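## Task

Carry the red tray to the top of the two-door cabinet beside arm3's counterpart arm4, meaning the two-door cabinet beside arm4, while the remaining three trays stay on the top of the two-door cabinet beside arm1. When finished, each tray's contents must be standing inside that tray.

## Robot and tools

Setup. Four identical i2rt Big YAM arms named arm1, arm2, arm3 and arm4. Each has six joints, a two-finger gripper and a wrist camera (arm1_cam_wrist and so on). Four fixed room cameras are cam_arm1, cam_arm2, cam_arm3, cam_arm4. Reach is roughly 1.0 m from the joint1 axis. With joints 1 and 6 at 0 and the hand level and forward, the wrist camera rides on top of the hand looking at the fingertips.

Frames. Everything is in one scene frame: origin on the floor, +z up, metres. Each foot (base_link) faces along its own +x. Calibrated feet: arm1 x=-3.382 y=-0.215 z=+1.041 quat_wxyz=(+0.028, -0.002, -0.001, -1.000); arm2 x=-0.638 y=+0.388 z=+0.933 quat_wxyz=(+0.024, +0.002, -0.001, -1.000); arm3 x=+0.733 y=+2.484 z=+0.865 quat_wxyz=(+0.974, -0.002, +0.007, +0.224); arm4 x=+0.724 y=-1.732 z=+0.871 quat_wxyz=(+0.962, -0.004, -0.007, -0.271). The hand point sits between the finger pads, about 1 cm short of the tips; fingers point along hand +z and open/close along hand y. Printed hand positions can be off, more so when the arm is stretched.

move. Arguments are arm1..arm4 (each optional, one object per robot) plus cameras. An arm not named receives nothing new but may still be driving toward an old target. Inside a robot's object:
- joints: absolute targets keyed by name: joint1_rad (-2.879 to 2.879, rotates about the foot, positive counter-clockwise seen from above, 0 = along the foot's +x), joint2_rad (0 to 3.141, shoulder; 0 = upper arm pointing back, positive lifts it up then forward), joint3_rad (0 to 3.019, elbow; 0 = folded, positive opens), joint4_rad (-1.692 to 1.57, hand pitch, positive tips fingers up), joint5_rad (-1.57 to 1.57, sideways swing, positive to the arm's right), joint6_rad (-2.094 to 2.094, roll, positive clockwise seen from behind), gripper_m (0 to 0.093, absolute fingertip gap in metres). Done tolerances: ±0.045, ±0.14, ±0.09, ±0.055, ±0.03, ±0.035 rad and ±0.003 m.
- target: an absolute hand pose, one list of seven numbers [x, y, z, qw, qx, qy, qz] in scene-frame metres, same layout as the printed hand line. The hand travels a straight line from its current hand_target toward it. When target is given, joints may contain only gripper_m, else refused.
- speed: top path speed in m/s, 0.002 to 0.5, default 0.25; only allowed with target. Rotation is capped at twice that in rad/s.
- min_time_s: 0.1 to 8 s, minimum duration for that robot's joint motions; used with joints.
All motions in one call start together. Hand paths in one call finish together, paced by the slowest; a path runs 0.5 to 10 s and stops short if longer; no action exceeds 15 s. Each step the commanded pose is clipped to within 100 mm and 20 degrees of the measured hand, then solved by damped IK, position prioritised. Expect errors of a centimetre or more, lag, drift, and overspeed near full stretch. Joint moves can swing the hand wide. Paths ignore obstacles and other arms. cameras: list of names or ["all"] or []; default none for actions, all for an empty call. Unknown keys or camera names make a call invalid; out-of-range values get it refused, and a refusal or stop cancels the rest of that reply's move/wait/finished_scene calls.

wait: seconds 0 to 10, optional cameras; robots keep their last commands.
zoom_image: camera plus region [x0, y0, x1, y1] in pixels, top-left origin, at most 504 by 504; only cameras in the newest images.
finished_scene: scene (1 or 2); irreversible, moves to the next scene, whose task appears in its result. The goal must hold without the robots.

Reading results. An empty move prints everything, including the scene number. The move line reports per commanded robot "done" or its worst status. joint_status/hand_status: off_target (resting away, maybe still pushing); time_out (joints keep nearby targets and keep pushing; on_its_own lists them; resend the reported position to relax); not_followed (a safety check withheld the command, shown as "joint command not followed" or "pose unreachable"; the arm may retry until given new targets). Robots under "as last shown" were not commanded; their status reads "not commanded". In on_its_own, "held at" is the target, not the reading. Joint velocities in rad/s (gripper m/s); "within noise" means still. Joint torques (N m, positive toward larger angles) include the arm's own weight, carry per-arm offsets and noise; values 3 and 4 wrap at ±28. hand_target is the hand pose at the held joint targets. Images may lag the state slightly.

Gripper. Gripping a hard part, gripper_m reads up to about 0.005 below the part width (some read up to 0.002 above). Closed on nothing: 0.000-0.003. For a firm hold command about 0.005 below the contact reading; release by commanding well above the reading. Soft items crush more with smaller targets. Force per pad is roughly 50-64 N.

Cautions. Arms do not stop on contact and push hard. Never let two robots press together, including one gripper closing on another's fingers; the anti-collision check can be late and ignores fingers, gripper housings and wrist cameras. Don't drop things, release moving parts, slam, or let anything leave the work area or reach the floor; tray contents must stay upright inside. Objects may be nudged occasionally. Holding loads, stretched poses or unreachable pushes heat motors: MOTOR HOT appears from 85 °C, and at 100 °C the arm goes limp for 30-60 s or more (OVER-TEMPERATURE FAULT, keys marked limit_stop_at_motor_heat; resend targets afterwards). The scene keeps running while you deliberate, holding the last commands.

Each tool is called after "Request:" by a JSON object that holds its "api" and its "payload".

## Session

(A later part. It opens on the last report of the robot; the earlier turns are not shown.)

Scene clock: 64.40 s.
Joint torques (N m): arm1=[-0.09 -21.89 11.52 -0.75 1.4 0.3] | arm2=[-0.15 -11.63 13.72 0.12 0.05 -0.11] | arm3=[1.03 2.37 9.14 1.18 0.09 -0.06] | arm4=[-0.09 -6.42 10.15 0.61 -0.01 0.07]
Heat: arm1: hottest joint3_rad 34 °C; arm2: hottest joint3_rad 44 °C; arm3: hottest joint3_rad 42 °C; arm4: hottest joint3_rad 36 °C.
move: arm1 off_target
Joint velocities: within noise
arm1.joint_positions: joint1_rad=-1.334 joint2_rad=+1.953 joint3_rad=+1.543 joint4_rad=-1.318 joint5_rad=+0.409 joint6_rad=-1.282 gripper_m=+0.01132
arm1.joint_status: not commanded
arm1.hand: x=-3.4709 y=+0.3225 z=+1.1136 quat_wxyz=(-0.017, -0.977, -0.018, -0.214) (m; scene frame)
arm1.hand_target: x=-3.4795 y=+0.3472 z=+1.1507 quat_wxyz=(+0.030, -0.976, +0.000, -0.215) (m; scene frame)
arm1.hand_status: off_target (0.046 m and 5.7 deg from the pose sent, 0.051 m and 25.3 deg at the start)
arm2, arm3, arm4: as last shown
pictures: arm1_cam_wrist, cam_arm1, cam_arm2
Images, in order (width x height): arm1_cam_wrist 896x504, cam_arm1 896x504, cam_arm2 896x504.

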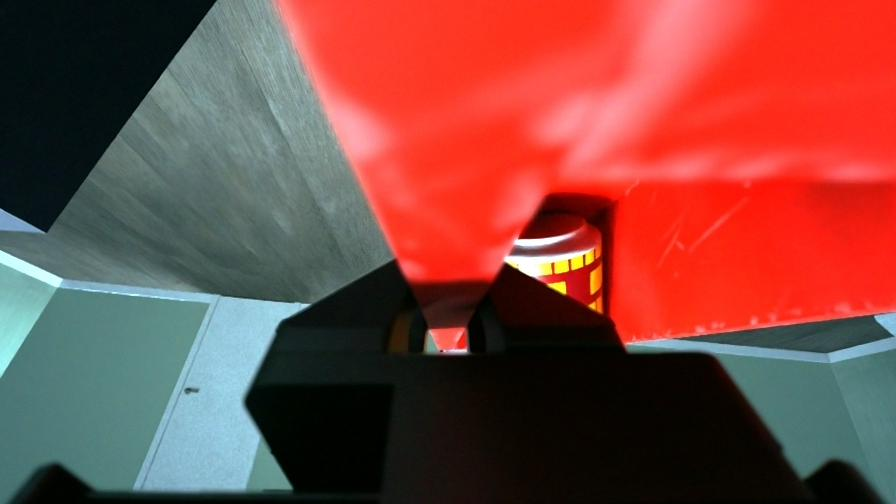

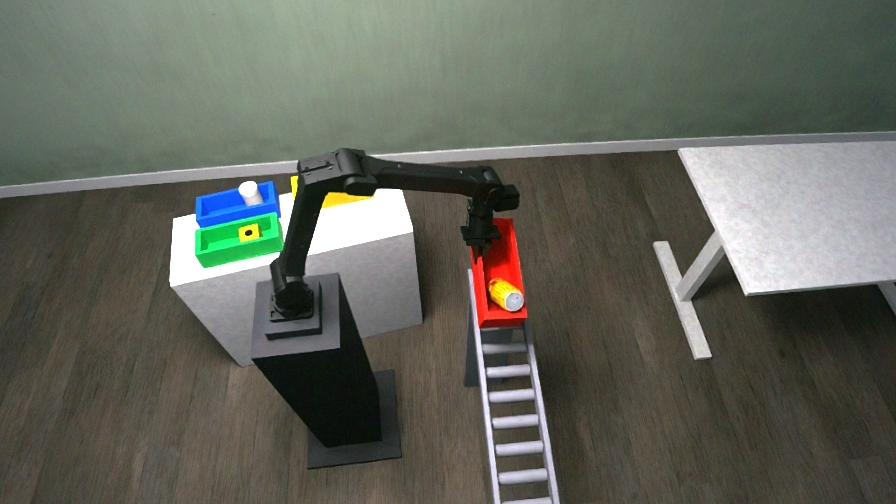

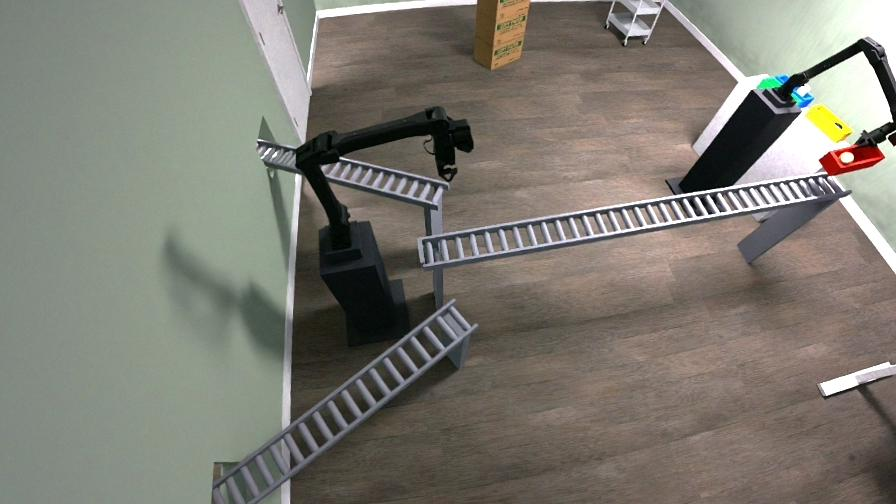

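Request:
{"api": "move", "payload": {"arm1": {"target":[-3.48,0.35,1.17,-0.1,0.895,-0.05,0.43],"speed":0.1}, "cameras": ["arm1_cam_wrist","cam_arm1","cam_arm2"]}}

Request:
{"api": "zoom_image", "payload": {"camera": "cam_arm1", "region": [400, 180, 600, 380]}}

Request:
{"api": "zoom_image", "payload": {"camera": "cam_arm2", "region": [720, 80, 896, 250]}}

Scene clock: 77.30 s.
Joint torques (N m): arm1=[-1.03 -23.47 9.96 -1.22 1.56 0.39] | arm2=[0.15 -11.52 13.75 0.1 0.03 -0.11] | arm3=[0.97 2.43 9.1 1.25 0.07 -0.06] | arm4=[-0.73 -6.77 10.18 0.72 0.02 0.13]
Heat: arm1: hottest joint3_rad 36 °C; arm2: hottest joint3_rad 45 °C; arm3: hottest joint3_rad 43 °C; arm4: hottest joint3_rad 36 °C.
move: arm1 off_target
Joint velocities: within noise
arm1.joint_positions: joint1_rad=-1.221 joint2_rad=+2.058 joint3_rad=+1.612 joint4_rad=-1.500 joint5_rad=+0.860 joint6_rad=-0.941 gripper_m=+0.01130
arm1.joint_status: not commanded
arm1.hand: x=-3.4712 y=+0.3292 z=+1.1339 quat_wxyz=(+0.054, -0.897, +0.022, -0.438) (m; scene frame)
arm1.hand_target: x=-3.4793 y=+0.3475 z=+1.1703 quat_wxyz=(+0.100, -0.896, +0.050, -0.430) (m; scene frame)
arm1.hand_status: off_target (0.043 m and 6.2 deg from the pose sent, 0.063 m and 30.7 deg at the start)
arm2, arm3, arm4: as last shown
pictures: arm1_cam_wrist, cam_arm1, cam_arm2
Images, in order (width x height): arm1_cam_wrist 896x504, cam_arm1 896x504, cam_arm2 896x504.

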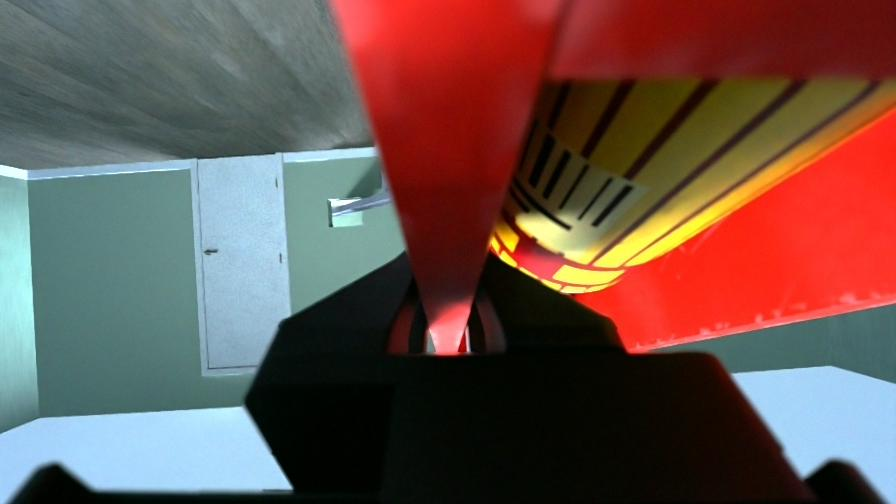

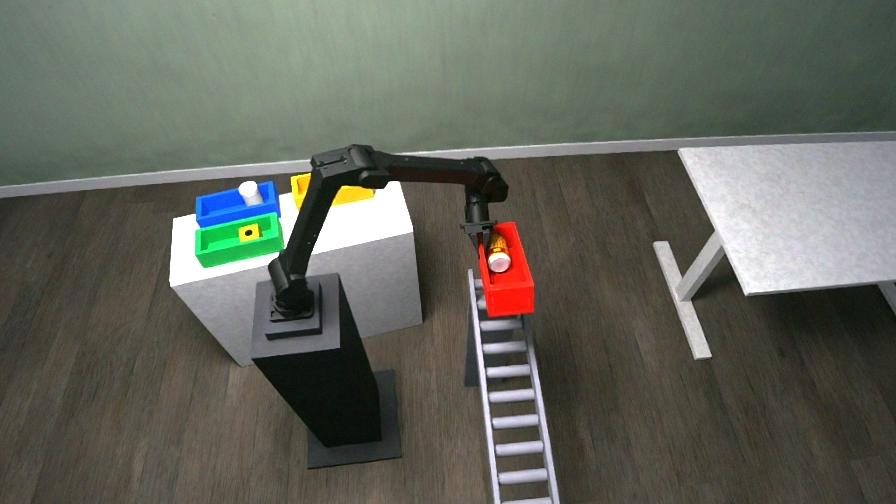

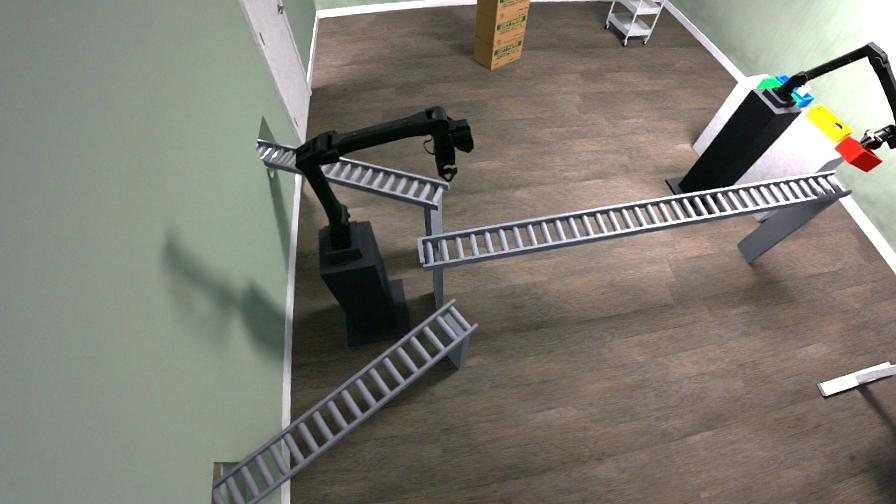

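Scaled by 2.520 from the camera's 896x504 image, which has a finer 1280x720 frame.

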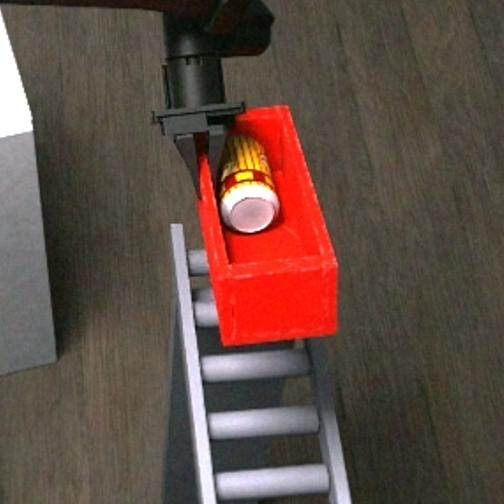

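Scaled by 2.864 from the camera's 896x504 image, which has a finer 1280x720 frame.

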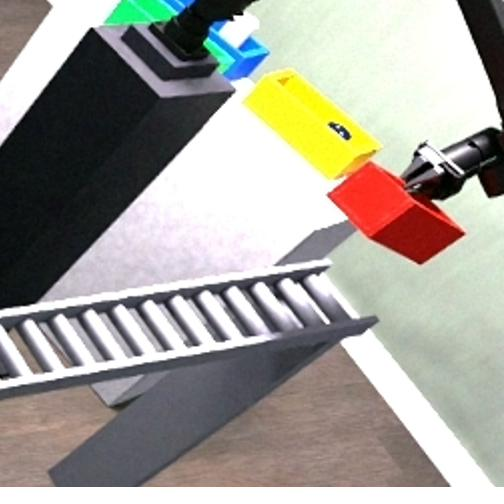

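Request:
{"api": "move", "payload": {"arm1": {"target":[-3.48,0.35,1.14,-0.04,0.982,0,0.19],"speed":0.1}, "cameras": ["arm1_cam_wrist","cam_arm1","cam_arm2"]}}

Request:
{"api": "zoom_image", "payload": {"camera": "cam_arm1", "region": [400, 180, 600, 380]}}

Request:
{"api": "zoom_image", "payload": {"camera": "cam_arm2", "region": [720, 80, 896, 250]}}

Scene clock: 87.90 s.
Joint torques (N m): arm1=[-1.44 -26.4 7.06 0.18 0.53 0.06] | arm2=[-0.09 -11.58 13.75 0.12 0.04 -0.11] | arm3=[1.03 2.61 9.14 1.18 0.09 -0.05] | arm4=[-0.32 -6.71 10.07 0.73 0.01 0.07]
Heat: arm1: hottest joint3_rad 36 °C; arm2: hottest joint3_rad 46 °C; arm3: hottest joint3_rad 43 °C; arm4: hottest joint3_rad 37 °C.
move: arm1 off_target
Joint velocities: within noise
arm1.joint_positions: joint1_rad=-1.328 joint2_rad=+1.987 joint3_rad=+1.563 joint4_rad=-1.272 joint5_rad=+0.387 joint6_rad=-1.276 gripper_m=+0.01130
arm1.joint_status: not commanded
arm1.hand: x=-3.4824 y=+0.3363 z=+1.0990 quat_wxyz=(-0.003, -0.980, -0.014, -0.199) (m; scene frame)
arm1.hand_target: x=-3.4797 y=+0.3488 z=+1.1396 quat_wxyz=(+0.040, -0.981, +0.000, -0.190) (m; scene frame)
arm1.hand_status: off_target (0.043 m and 5.3 deg from the pose sent, 0.023 m and 30.3 deg at the start)
arm2, arm3, arm4: as last shown
pictures: arm1_cam_wrist, cam_arm1, cam_arm2
Images, in order (width x height): arm1_cam_wrist 896x504, cam_arm1 896x504, cam_arm2 896x504.

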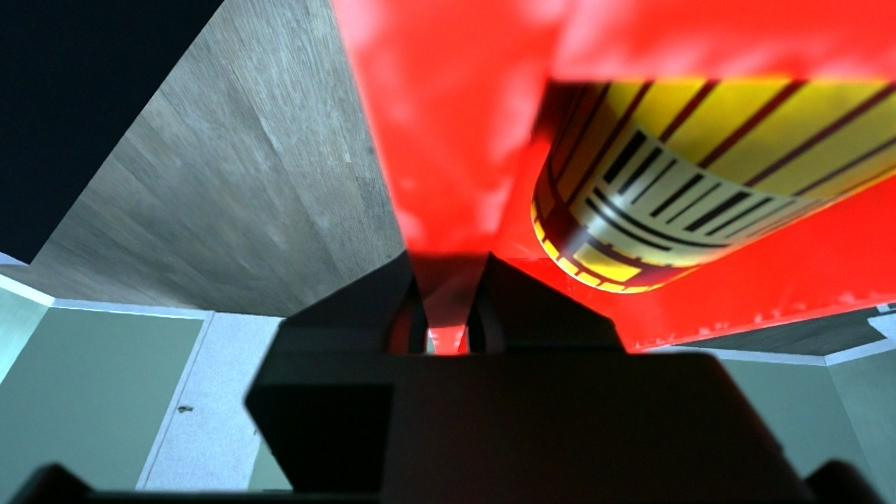

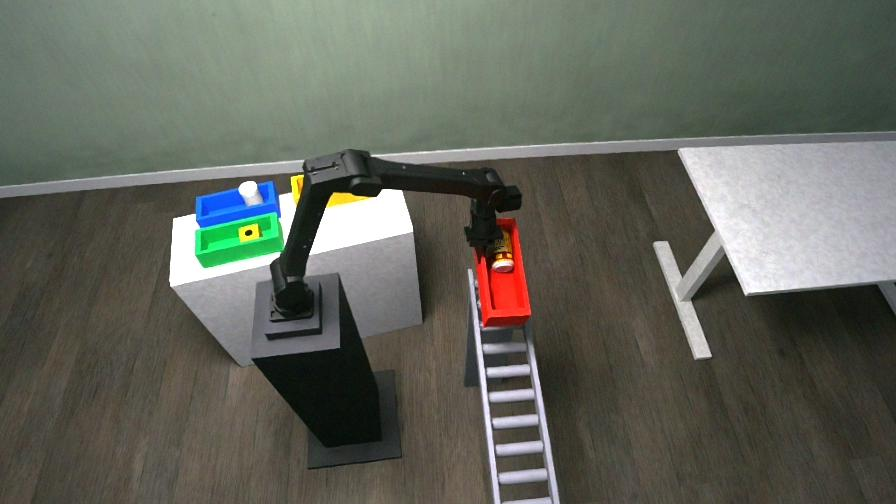

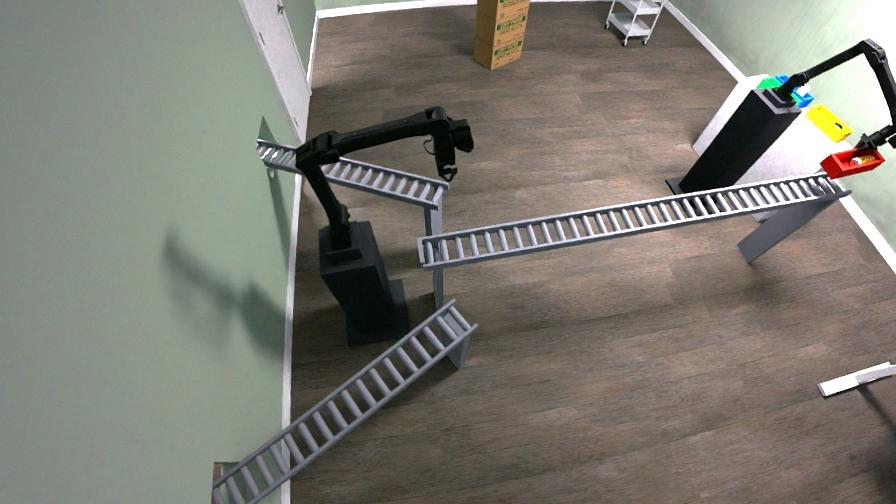

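Scaled by 2.520 from the camera's 896x504 image, which has a finer 1280x720 frame.

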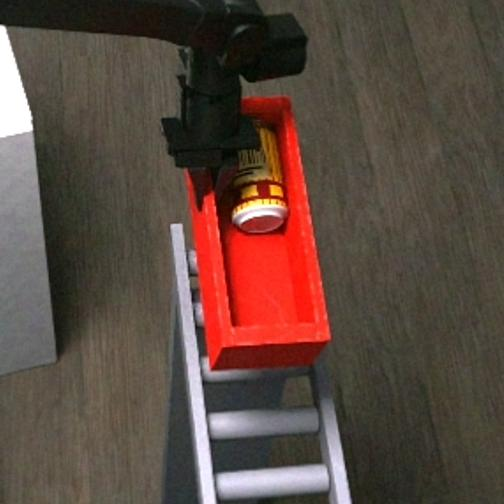

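Scaled by 2.864 from the camera's 896x504 image, which has a finer 1280x720 frame.

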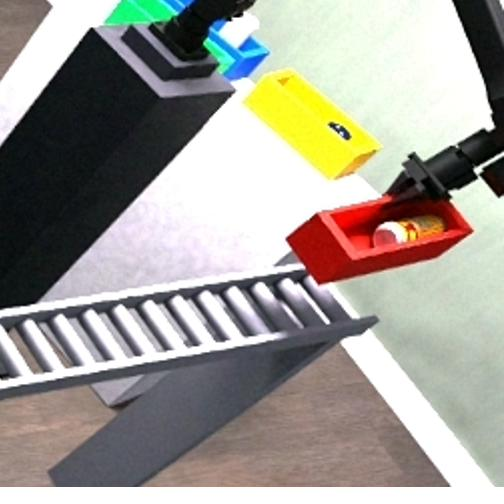

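Request:
{"api": "move", "payload": {"arm1": {"target":[-3.465,0.358,1.06,-0.05,0.982,0,0.19],"speed":0.12}, "cameras": ["arm1_cam_wrist","cam_arm1","cam_arm2"]}}

Request:
{"api": "zoom_image", "payload": {"camera": "cam_arm1", "region": [400, 180, 600, 380]}}

Request:
{"api": "zoom_image", "payload": {"camera": "cam_arm2", "region": [720, 80, 896, 250]}}

Scene clock: 93.77 s.
Joint torques (N m): arm1=[-1.73 -23.59 6.89 0.27 0.74 0.11] | arm2=[-0.32 -11.69 13.7 0.18 0.03 -0.1] | arm3=[0.79 2.49 9.18 1.21 0.07 -0.06] | arm4=[0.09 -6.07 10.06 0.73 -0.03 0.07]
Heat: arm1: hottest joint3_rad 36 °C; arm2: hottest joint3_rad 46 °C; arm3: hottest joint3_rad 43 °C; arm4: hottest joint3_rad 37 °C.
move: arm1 off_target
Joint velocities: within noise
arm1.joint_positions: joint1_rad=-1.357 joint2_rad=+2.042 joint3_rad=+1.464 joint4_rad=-1.062 joint5_rad=+0.388 joint6_rad=-1.311 gripper_m=+0.01130
arm1.joint_status: not commanded
arm1.hand: x=-3.4670 y=+0.3407 z=+1.0339 quat_wxyz=(+0.017, -0.981, -0.012, -0.193) (m; scene frame)
arm1.hand_target: x=-3.4649 y=+0.3571 z=+1.0601 quat_wxyz=(+0.050, -0.981, +0.000, -0.190) (m; scene frame)
arm1.hand_status: off_target (0.031 m and 4.1 deg from the pose sent, 0.048 m and 6.4 deg at the start)
arm2, arm3, arm4: as last shown
pictures: arm1_cam_wrist, cam_arm1, cam_arm2
Images, in order (width x height): arm1_cam_wrist 896x504, cam_arm1 896x504, cam_arm2 896x504.

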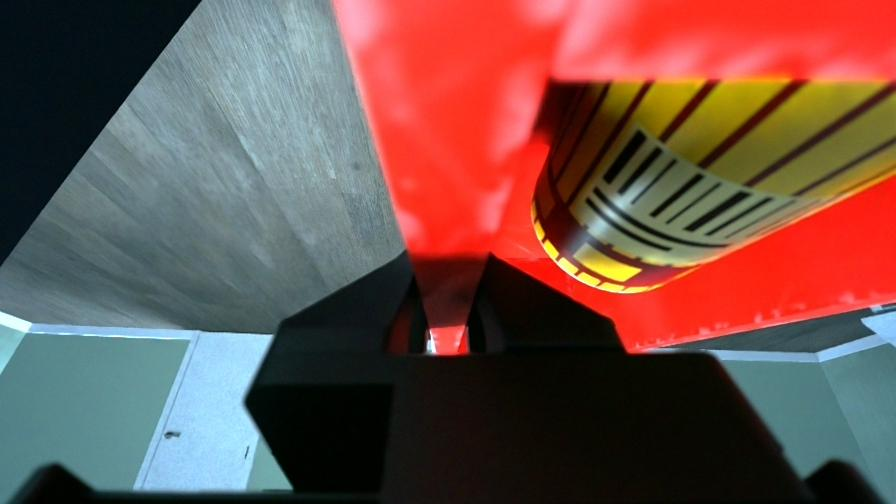

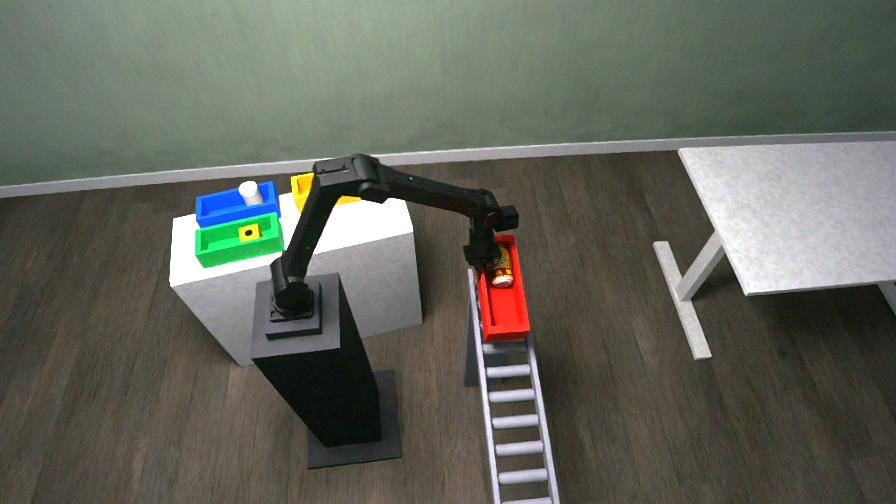

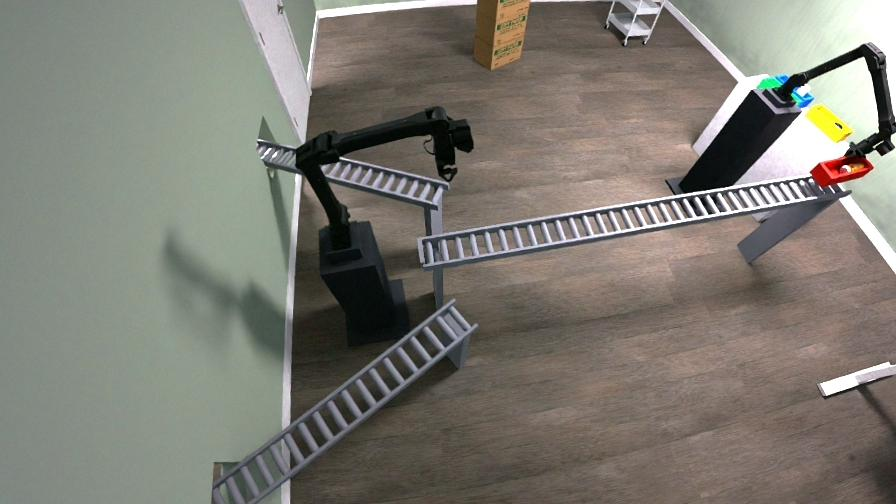

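Scaled by 2.520 from the camera's 896x504 image, which has a finer 1280x720 frame.

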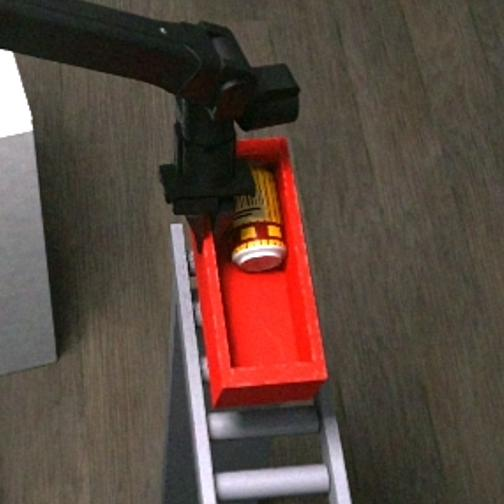

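Scaled by 2.864 from the camera's 896x504 image, which has a finer 1280x720 frame.

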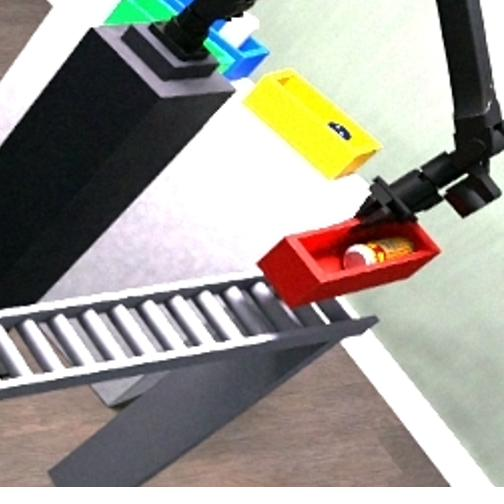

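Request:
{"api": "move", "payload": {"arm1": {"target":[-3.465,0.358,1.01,-0.05,0.982,0,0.19],"speed":0.1}}}

Request:
{"api": "move", "payload": {"arm1": {"target":[-3.465,0.355,0.98,-0.04,0.982,0,0.19],"speed":0.08}, "cameras": ["arm1_cam_wrist","cam_arm1","cam_arm2"]}}

Request:
{"api": "zoom_image", "payload": {"camera": "cam_arm1", "region": [440, 230, 560, 380]}}

Request:
{"api": "zoom_image", "payload": {"camera": "cam_arm2", "region": [760, 120, 896, 230]}}

Scene clock: 98.23 s.
Joint torques (N m): arm1=[-1.38 -23.65 6.39 0.31 0.73 0.09] | arm2=[-0.26 -11.4 13.74 0.09 0.02 -0.09] | arm3=[1.2 2.55 9.14 1.17 0.08 -0.04] | arm4=[-0.32 -6.24 10.04 0.68 0.01 0.09]
Heat: arm1: hottest joint3_rad 36 °C; arm2: hottest joint3_rad 46 °C; arm3: hottest joint3_rad 44 °C; arm4: hottest joint3_rad 37 °C.
move: arm1 off_target
Joint velocities: within noise
arm1.joint_positions: joint1_rad=-1.357 joint2_rad=+2.113 joint3_rad=+1.432 joint4_rad=-0.957 joint5_rad=+0.388 joint6_rad=-1.313 gripper_m=+0.01130
arm1.joint_status: not commanded
arm1.hand: x=-3.4667 y=+0.3389 z=+0.9847 quat_wxyz=(+0.017, -0.981, -0.012, -0.193) (m; scene frame)
arm1.hand_target: x=-3.4649 y=+0.3572 z=+1.0102 quat_wxyz=(+0.050, -0.981, +0.000, -0.190) (m; scene frame)
arm1.hand_status: off_target (0.032 m and 4.0 deg from the pose sent, 0.030 m and 4.1 deg at the start)
arm2, arm4: as last shown
arm3.joint_positions: joint1_rad=-0.423 joint2_rad=+0.637 joint3_rad=+1.333 joint4_rad=-1.526 joint5_rad=+0.222 joint6_rad=+0.654 gripper_m=+0.09396
arm3.joint_status: not commanded
arm3.hand: x=+0.9557 y=+2.4547 z=+1.3375 quat_wxyz=(-0.369, -0.322, -0.872, -0.018) (m; scene frame)
arm3.hand_target: x=+0.9552 y=+2.4547 z=+1.3503 quat_wxyz=(-0.382, -0.321, -0.866, -0.024) (m; scene frame)
arm3.hand_status: not commanded
pictures: none

Scene clock: 99.30 s.
Joint torques (N m): arm1=[-1.61 -23.12 5.83 0.08 0.49 0.14] | arm2=[-0.15 -11.52 13.71 0.08 0.01 -0.1] | arm3=[1.08 2.49 9.07 1.21 0.09 -0.05] | arm4=[0.21 -6.24 10.07 0.66 -0.03 0.13]
Heat: arm1: hottest joint3_rad 36 °C; arm2: hottest joint3_rad 46 °C; arm3: hottest joint3_rad 44 °C; arm4: hottest joint3_rad 37 °C.
move: arm1 off_target
Joint velocities: within noise
arm1.joint_positions: joint1_rad=-1.357 joint2_rad=+2.154 joint3_rad=+1.432 joint4_rad=-0.916 joint5_rad=+0.388 joint6_rad=-1.314 gripper_m=+0.01130
arm1.joint_status: not commanded
arm1.hand: x=-3.4673 y=+0.3404 z=+0.9620 quat_wxyz=(+0.017, -0.981, -0.013, -0.193) (m; scene frame)
arm1.hand_target: x=-3.4650 y=+0.3546 z=+0.9801 quat_wxyz=(+0.040, -0.981, +0.000, -0.190) (m; scene frame)
arm1.hand_status: off_target (0.023 m and 3.0 deg from the pose sent, 0.017 m and 3.0 deg at the start)
arm2.joint_positions: joint1_rad=+0.007 joint2_rad=+1.492 joint3_rad=+1.655 joint4_rad=-1.589 joint5_rad=-0.003 joint6_rad=+0.016 gripper_m=+0.09396
arm2.joint_status: not commanded
arm2.hand: x=-1.1109 y=+0.3624 z=+1.2610 quat_wxyz=(-0.005, -0.997, -0.020, +0.071) (m; scene frame)
arm2.hand_target: x=-1.1178 y=+0.3659 z=+1.2757 quat_wxyz=(-0.004, -0.996, -0.024, +0.084) (m; scene frame)
arm2.hand_status: not commanded
arm3: as last shown
arm4.joint_positions: joint1_rad=+1.593 joint2_rad=+1.193 joint3_rad=+1.447 joint4_rad=-1.591 joint5_rad=-0.002 joint6_rad=-0.015 gripper_m=+0.09397
arm4.joint_status: not commanded
arm4.hand: x=+0.9072 y=-1.4060 z=+1.2313 quat_wxyz=(-0.102, +0.502, -0.857, -0.050) (m; scene frame)
arm4.hand_target: x=+0.9051 y=-1.4047 z=+1.2298 quat_wxyz=(-0.097, +0.499, -0.860, -0.047) (m; scene frame)
arm4.hand_status: not commanded
pictures: arm1_cam_wrist, cam_arm1, cam_arm2
Images, in order (width x height): arm1_cam_wrist 896x504, cam_arm1 896x504, cam_arm2 896x504.

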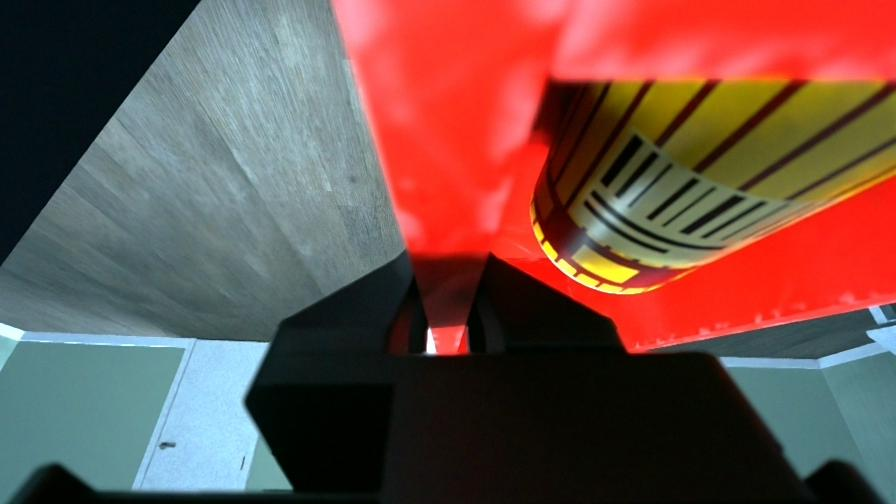

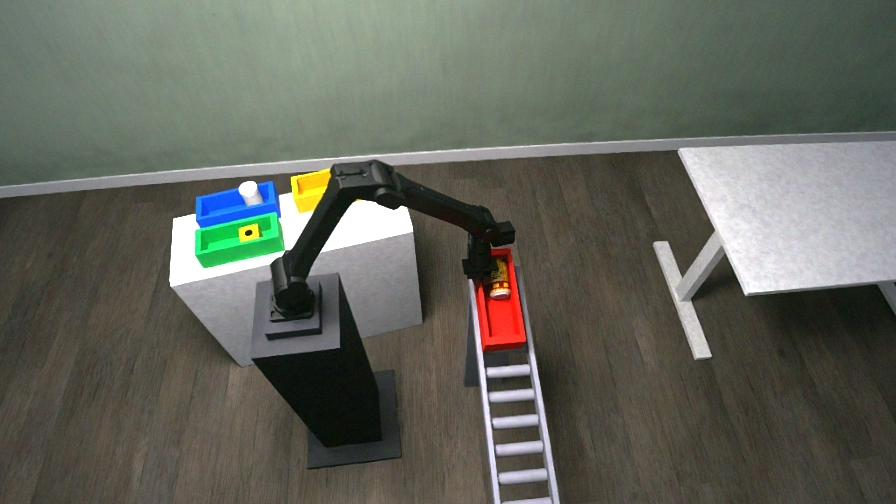

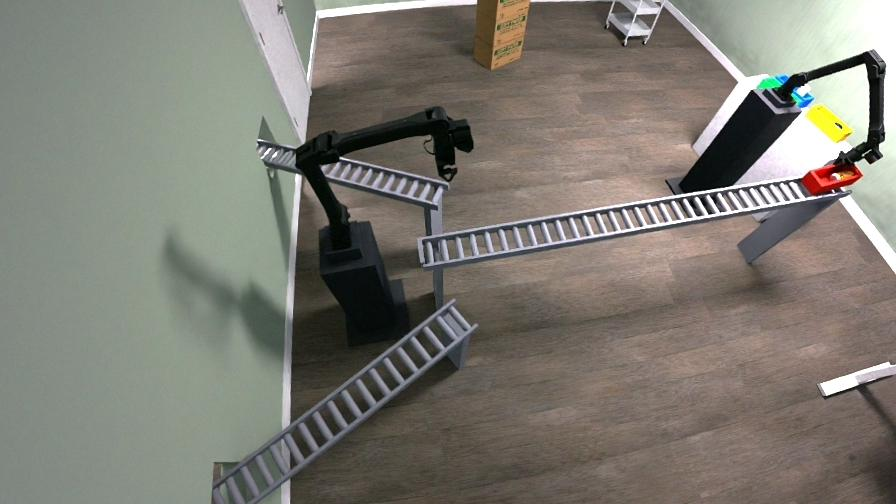

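Scaled by 3.360 from the camera's 896x504 image, which has a finer 1280x720 frame.

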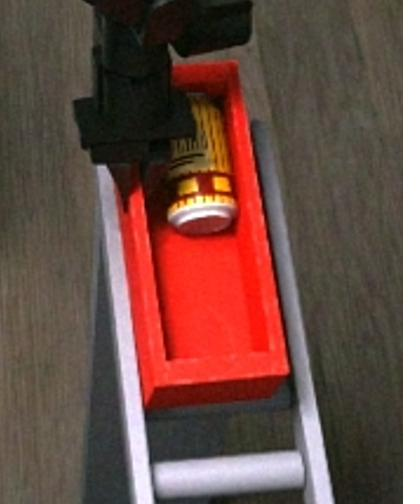

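Scaled by 3.706 from the camera's 896x504 image, which has a finer 1280x720 frame.

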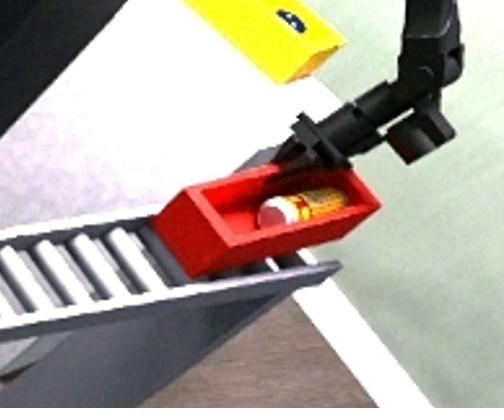

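Request:
{"api": "move", "payload": {"arm1": {"target":[-3.465,0.365,0.955,-0.04,0.982,0,0.19],"speed":0.07}, "cameras": ["arm1_cam_wrist","cam_arm1","cam_arm2"]}}

Request:
{"api": "zoom_image", "payload": {"camera": "cam_arm1", "region": [440, 230, 560, 380]}}

Request:
{"api": "zoom_image", "payload": {"camera": "cam_arm2", "region": [760, 120, 896, 230]}}

Scene clock: 104.40 s.
Joint torques (N m): arm1=[-1.49 -21.77 7.65 -0.14 0.21 0.05] | arm2=[-0.21 -11.58 13.83 0.17 0.03 -0.1] | arm3=[1.32 2.32 9.11 1.16 0.07 -0.06] | arm4=[0.15 -6.36 9.99 0.66 0.03 0.08]
Heat: arm1: hottest joint3_rad 36 °C; arm2: hottest joint3_rad 47 °C; arm3: hottest joint3_rad 44 °C; arm4: hottest joint3_rad 37 °C.
move: arm1 off_target
Joint velocities: within noise
arm1.joint_positions: joint1_rad=-1.363 joint2_rad=+2.196 joint3_rad=+1.432 joint4_rad=-0.879 joint5_rad=+0.394 joint6_rad=-1.310 gripper_m=+0.01130
arm1.joint_status: not commanded
arm1.hand: x=-3.4629 y=+0.3407 z=+0.9395 quat_wxyz=(+0.016, -0.980, -0.009, -0.196) (m; scene frame)
arm1.hand_target: x=-3.4647 y=+0.3641 z=+0.9556 quat_wxyz=(+0.040, -0.981, +0.000, -0.190) (m; scene frame)
arm1.hand_status: off_target (0.029 m and 3.1 deg from the pose sent, 0.026 m and 3.0 deg at the start)
arm2, arm3, arm4: as last shown
pictures: arm1_cam_wrist, cam_arm1, cam_arm2
Images, in order (width x height): arm1_cam_wrist 896x504, cam_arm1 896x504, cam_arm2 896x504.

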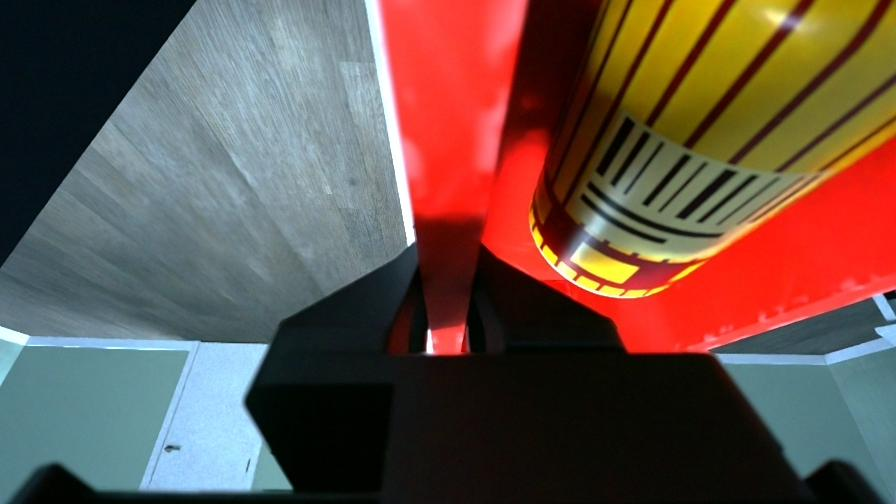

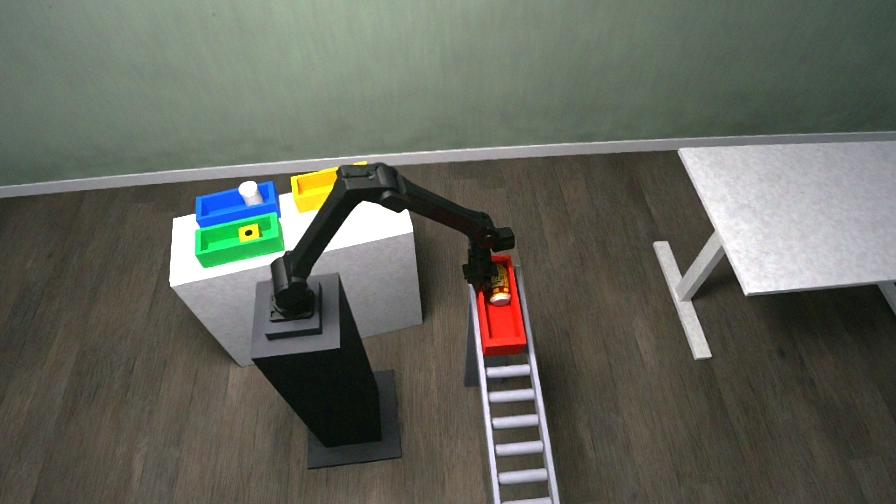

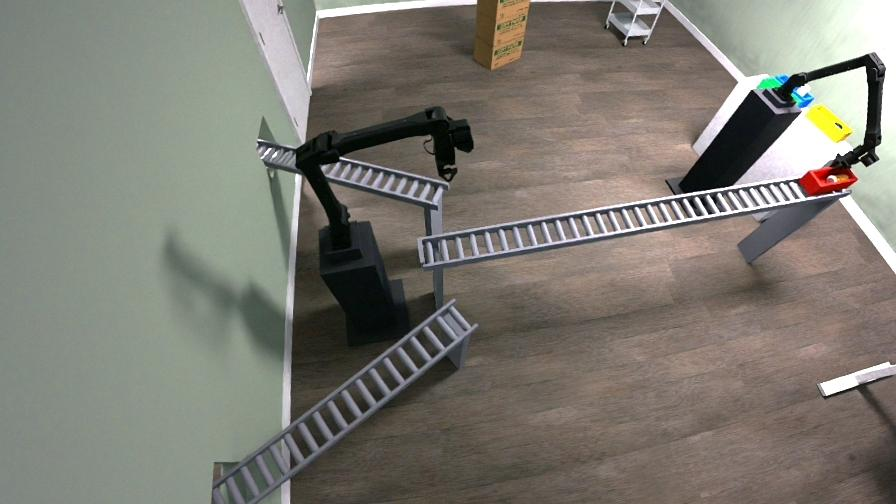

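Scaled by 3.360 from the camera's 896x504 image, which has a finer 1280x720 frame.

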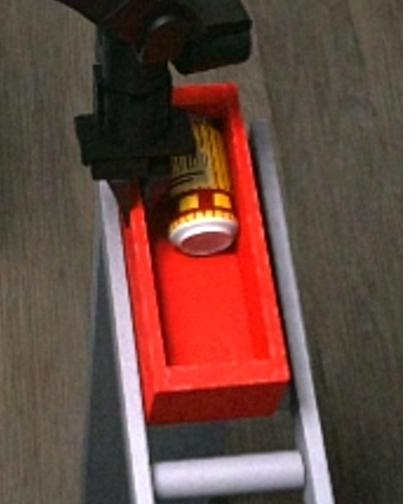

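Scaled by 3.706 from the camera's 896x504 image, which has a finer 1280x720 frame.

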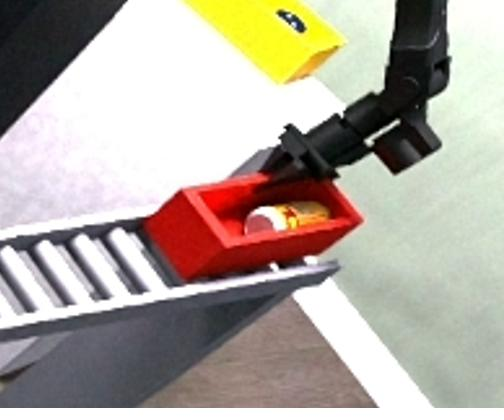

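Request:
{"api": "move", "payload": {"arm1": {"target":[-3.465,0.385,0.968,-0.04,0.982,0,0.19],"speed":0.07}}}

Request:
{"api": "move", "payload": {"arm1": {"target":[-3.465,0.378,0.943,-0.03,0.982,0,0.19],"speed":0.07}, "cameras": ["arm1_cam_wrist","cam_arm1","cam_arm2"]}}

Request:
{"api": "zoom_image", "payload": {"camera": "cam_arm1", "region": [440, 230, 560, 380]}}

Scene clock: 108.60 s.
Joint torques (N m): arm1=[-1.73 -22.83 9.11 -0.28 0.32 0] | arm2=[-0.03 -11.52 13.78 0.17 0.02 -0.11] | arm3=[0.97 2.55 9.11 1.18 0.08 -0.05] | arm4=[-0.56 -6.53 10.17 0.69 0 0.06]
Heat: arm1: hottest joint3_rad 36 °C; arm2: hottest joint3_rad 47 °C; arm3: hottest joint3_rad 44 °C; arm4: hottest joint3_rad 38 °C.
move: arm1 off_target
Joint velocities: within noise
arm1.joint_positions: joint1_rad=-1.369 joint2_rad=+2.217 joint3_rad=+1.488 joint4_rad=-0.930 joint5_rad=+0.392 joint6_rad=-1.313 gripper_m=+0.01130
arm1.joint_status: not commanded
arm1.hand: x=-3.4630 y=+0.3516 z=+0.9436 quat_wxyz=(+0.007, -0.980, -0.009, -0.197) (m; scene frame)
arm1.hand_target: x=-3.4646 y=+0.3832 z=+0.9692 quat_wxyz=(+0.040, -0.981, +0.000, -0.190) (m; scene frame)
arm1.hand_status: off_target (0.041 m and 4.0 deg from the pose sent, 0.053 m and 3.0 deg at the start)
arm2, arm3, arm4: as last shown
pictures: none

Scene clock: 109.57 s.
Joint torques (N m): arm1=[-1.61 -19.9 8.57 0.72 0.11 0.06] | arm2=[-0.15 -11.22 13.75 0.18 0.03 -0.1] | arm3=[1.38 2.55 9.1 1.16 0.08 -0.04] | arm4=[-0.32 -6.59 10.07 0.61 0.05 0.09]
Heat: arm1: hottest joint3_rad 36 °C; arm2: hottest joint3_rad 47 °C; arm3: hottest joint3_rad 44 °C; arm4: hottest joint3_rad 38 °C.
move: arm1 off_target
Joint velocities: within noise
arm1.joint_positions: joint1_rad=-1.369 joint2_rad=+2.221 joint3_rad=+1.488 joint4_rad=-0.930 joint5_rad=+0.392 joint6_rad=-1.313 gripper_m=+0.01130
arm1.joint_status: not commanded
arm1.hand: x=-3.4627 y=+0.3506 z=+0.9411 quat_wxyz=(+0.005, -0.980, -0.010, -0.198) (m; scene frame)
arm1.hand_target: x=-3.4647 y=+0.3768 z=+0.9441 quat_wxyz=(+0.030, -0.981, +0.000, -0.190) (m; scene frame)
arm1.hand_status: off_target (0.028 m and 3.2 deg from the pose sent, 0.026 m and 3.0 deg at the start)
arm2, arm3, arm4: as last shown
pictures: arm1_cam_wrist, cam_arm1, cam_arm2
Images, in order (width x height): arm1_cam_wrist 896x504, cam_arm1 896x504, cam_arm2 896x504.

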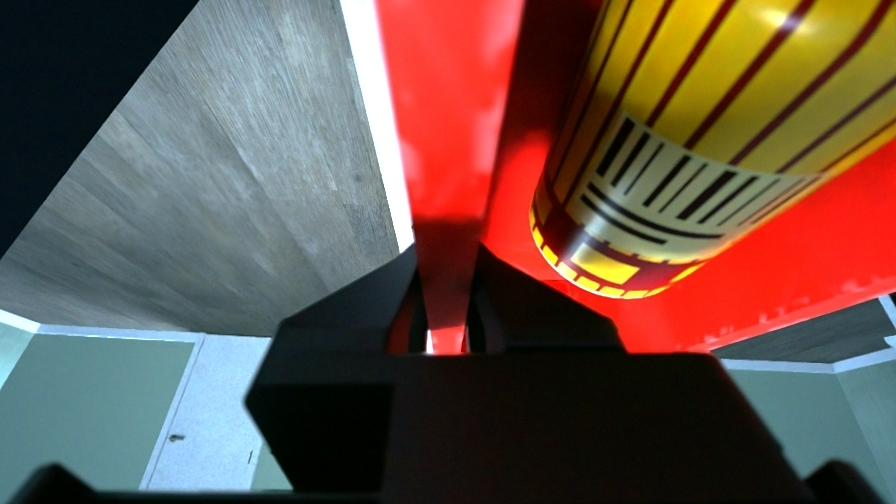

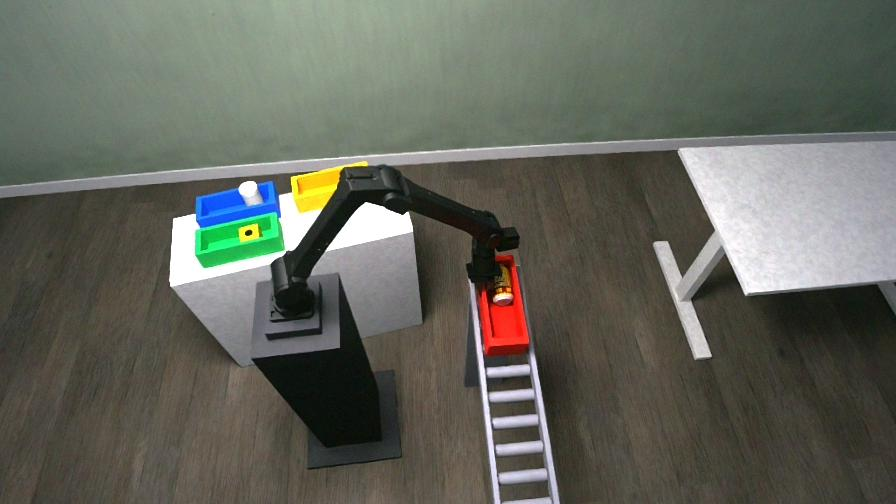

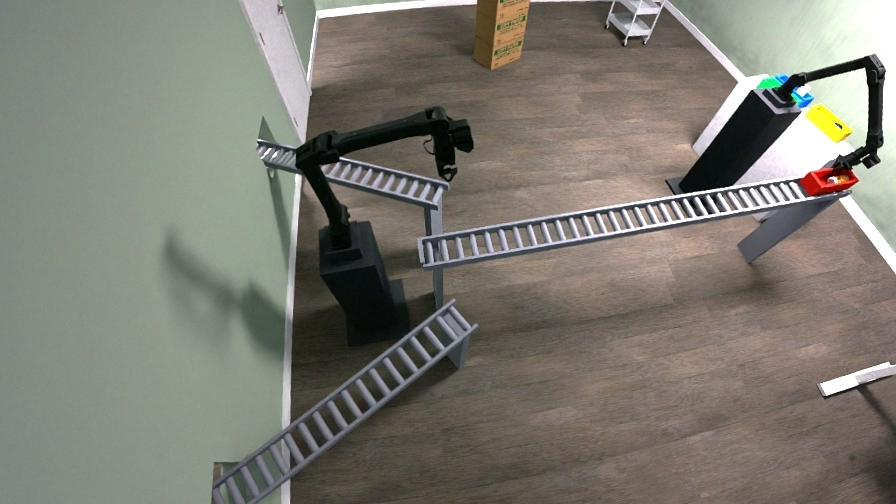

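Scaled by 3.360 from the camera's 896x504 image, which has a finer 1280x720 frame.

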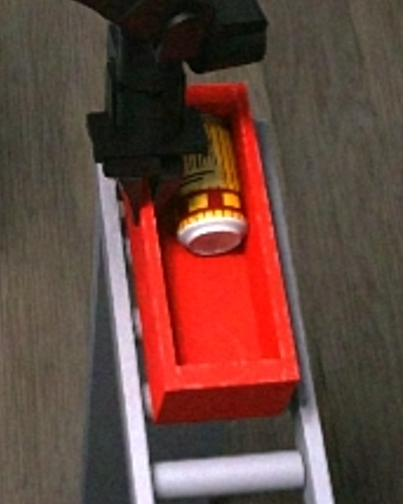

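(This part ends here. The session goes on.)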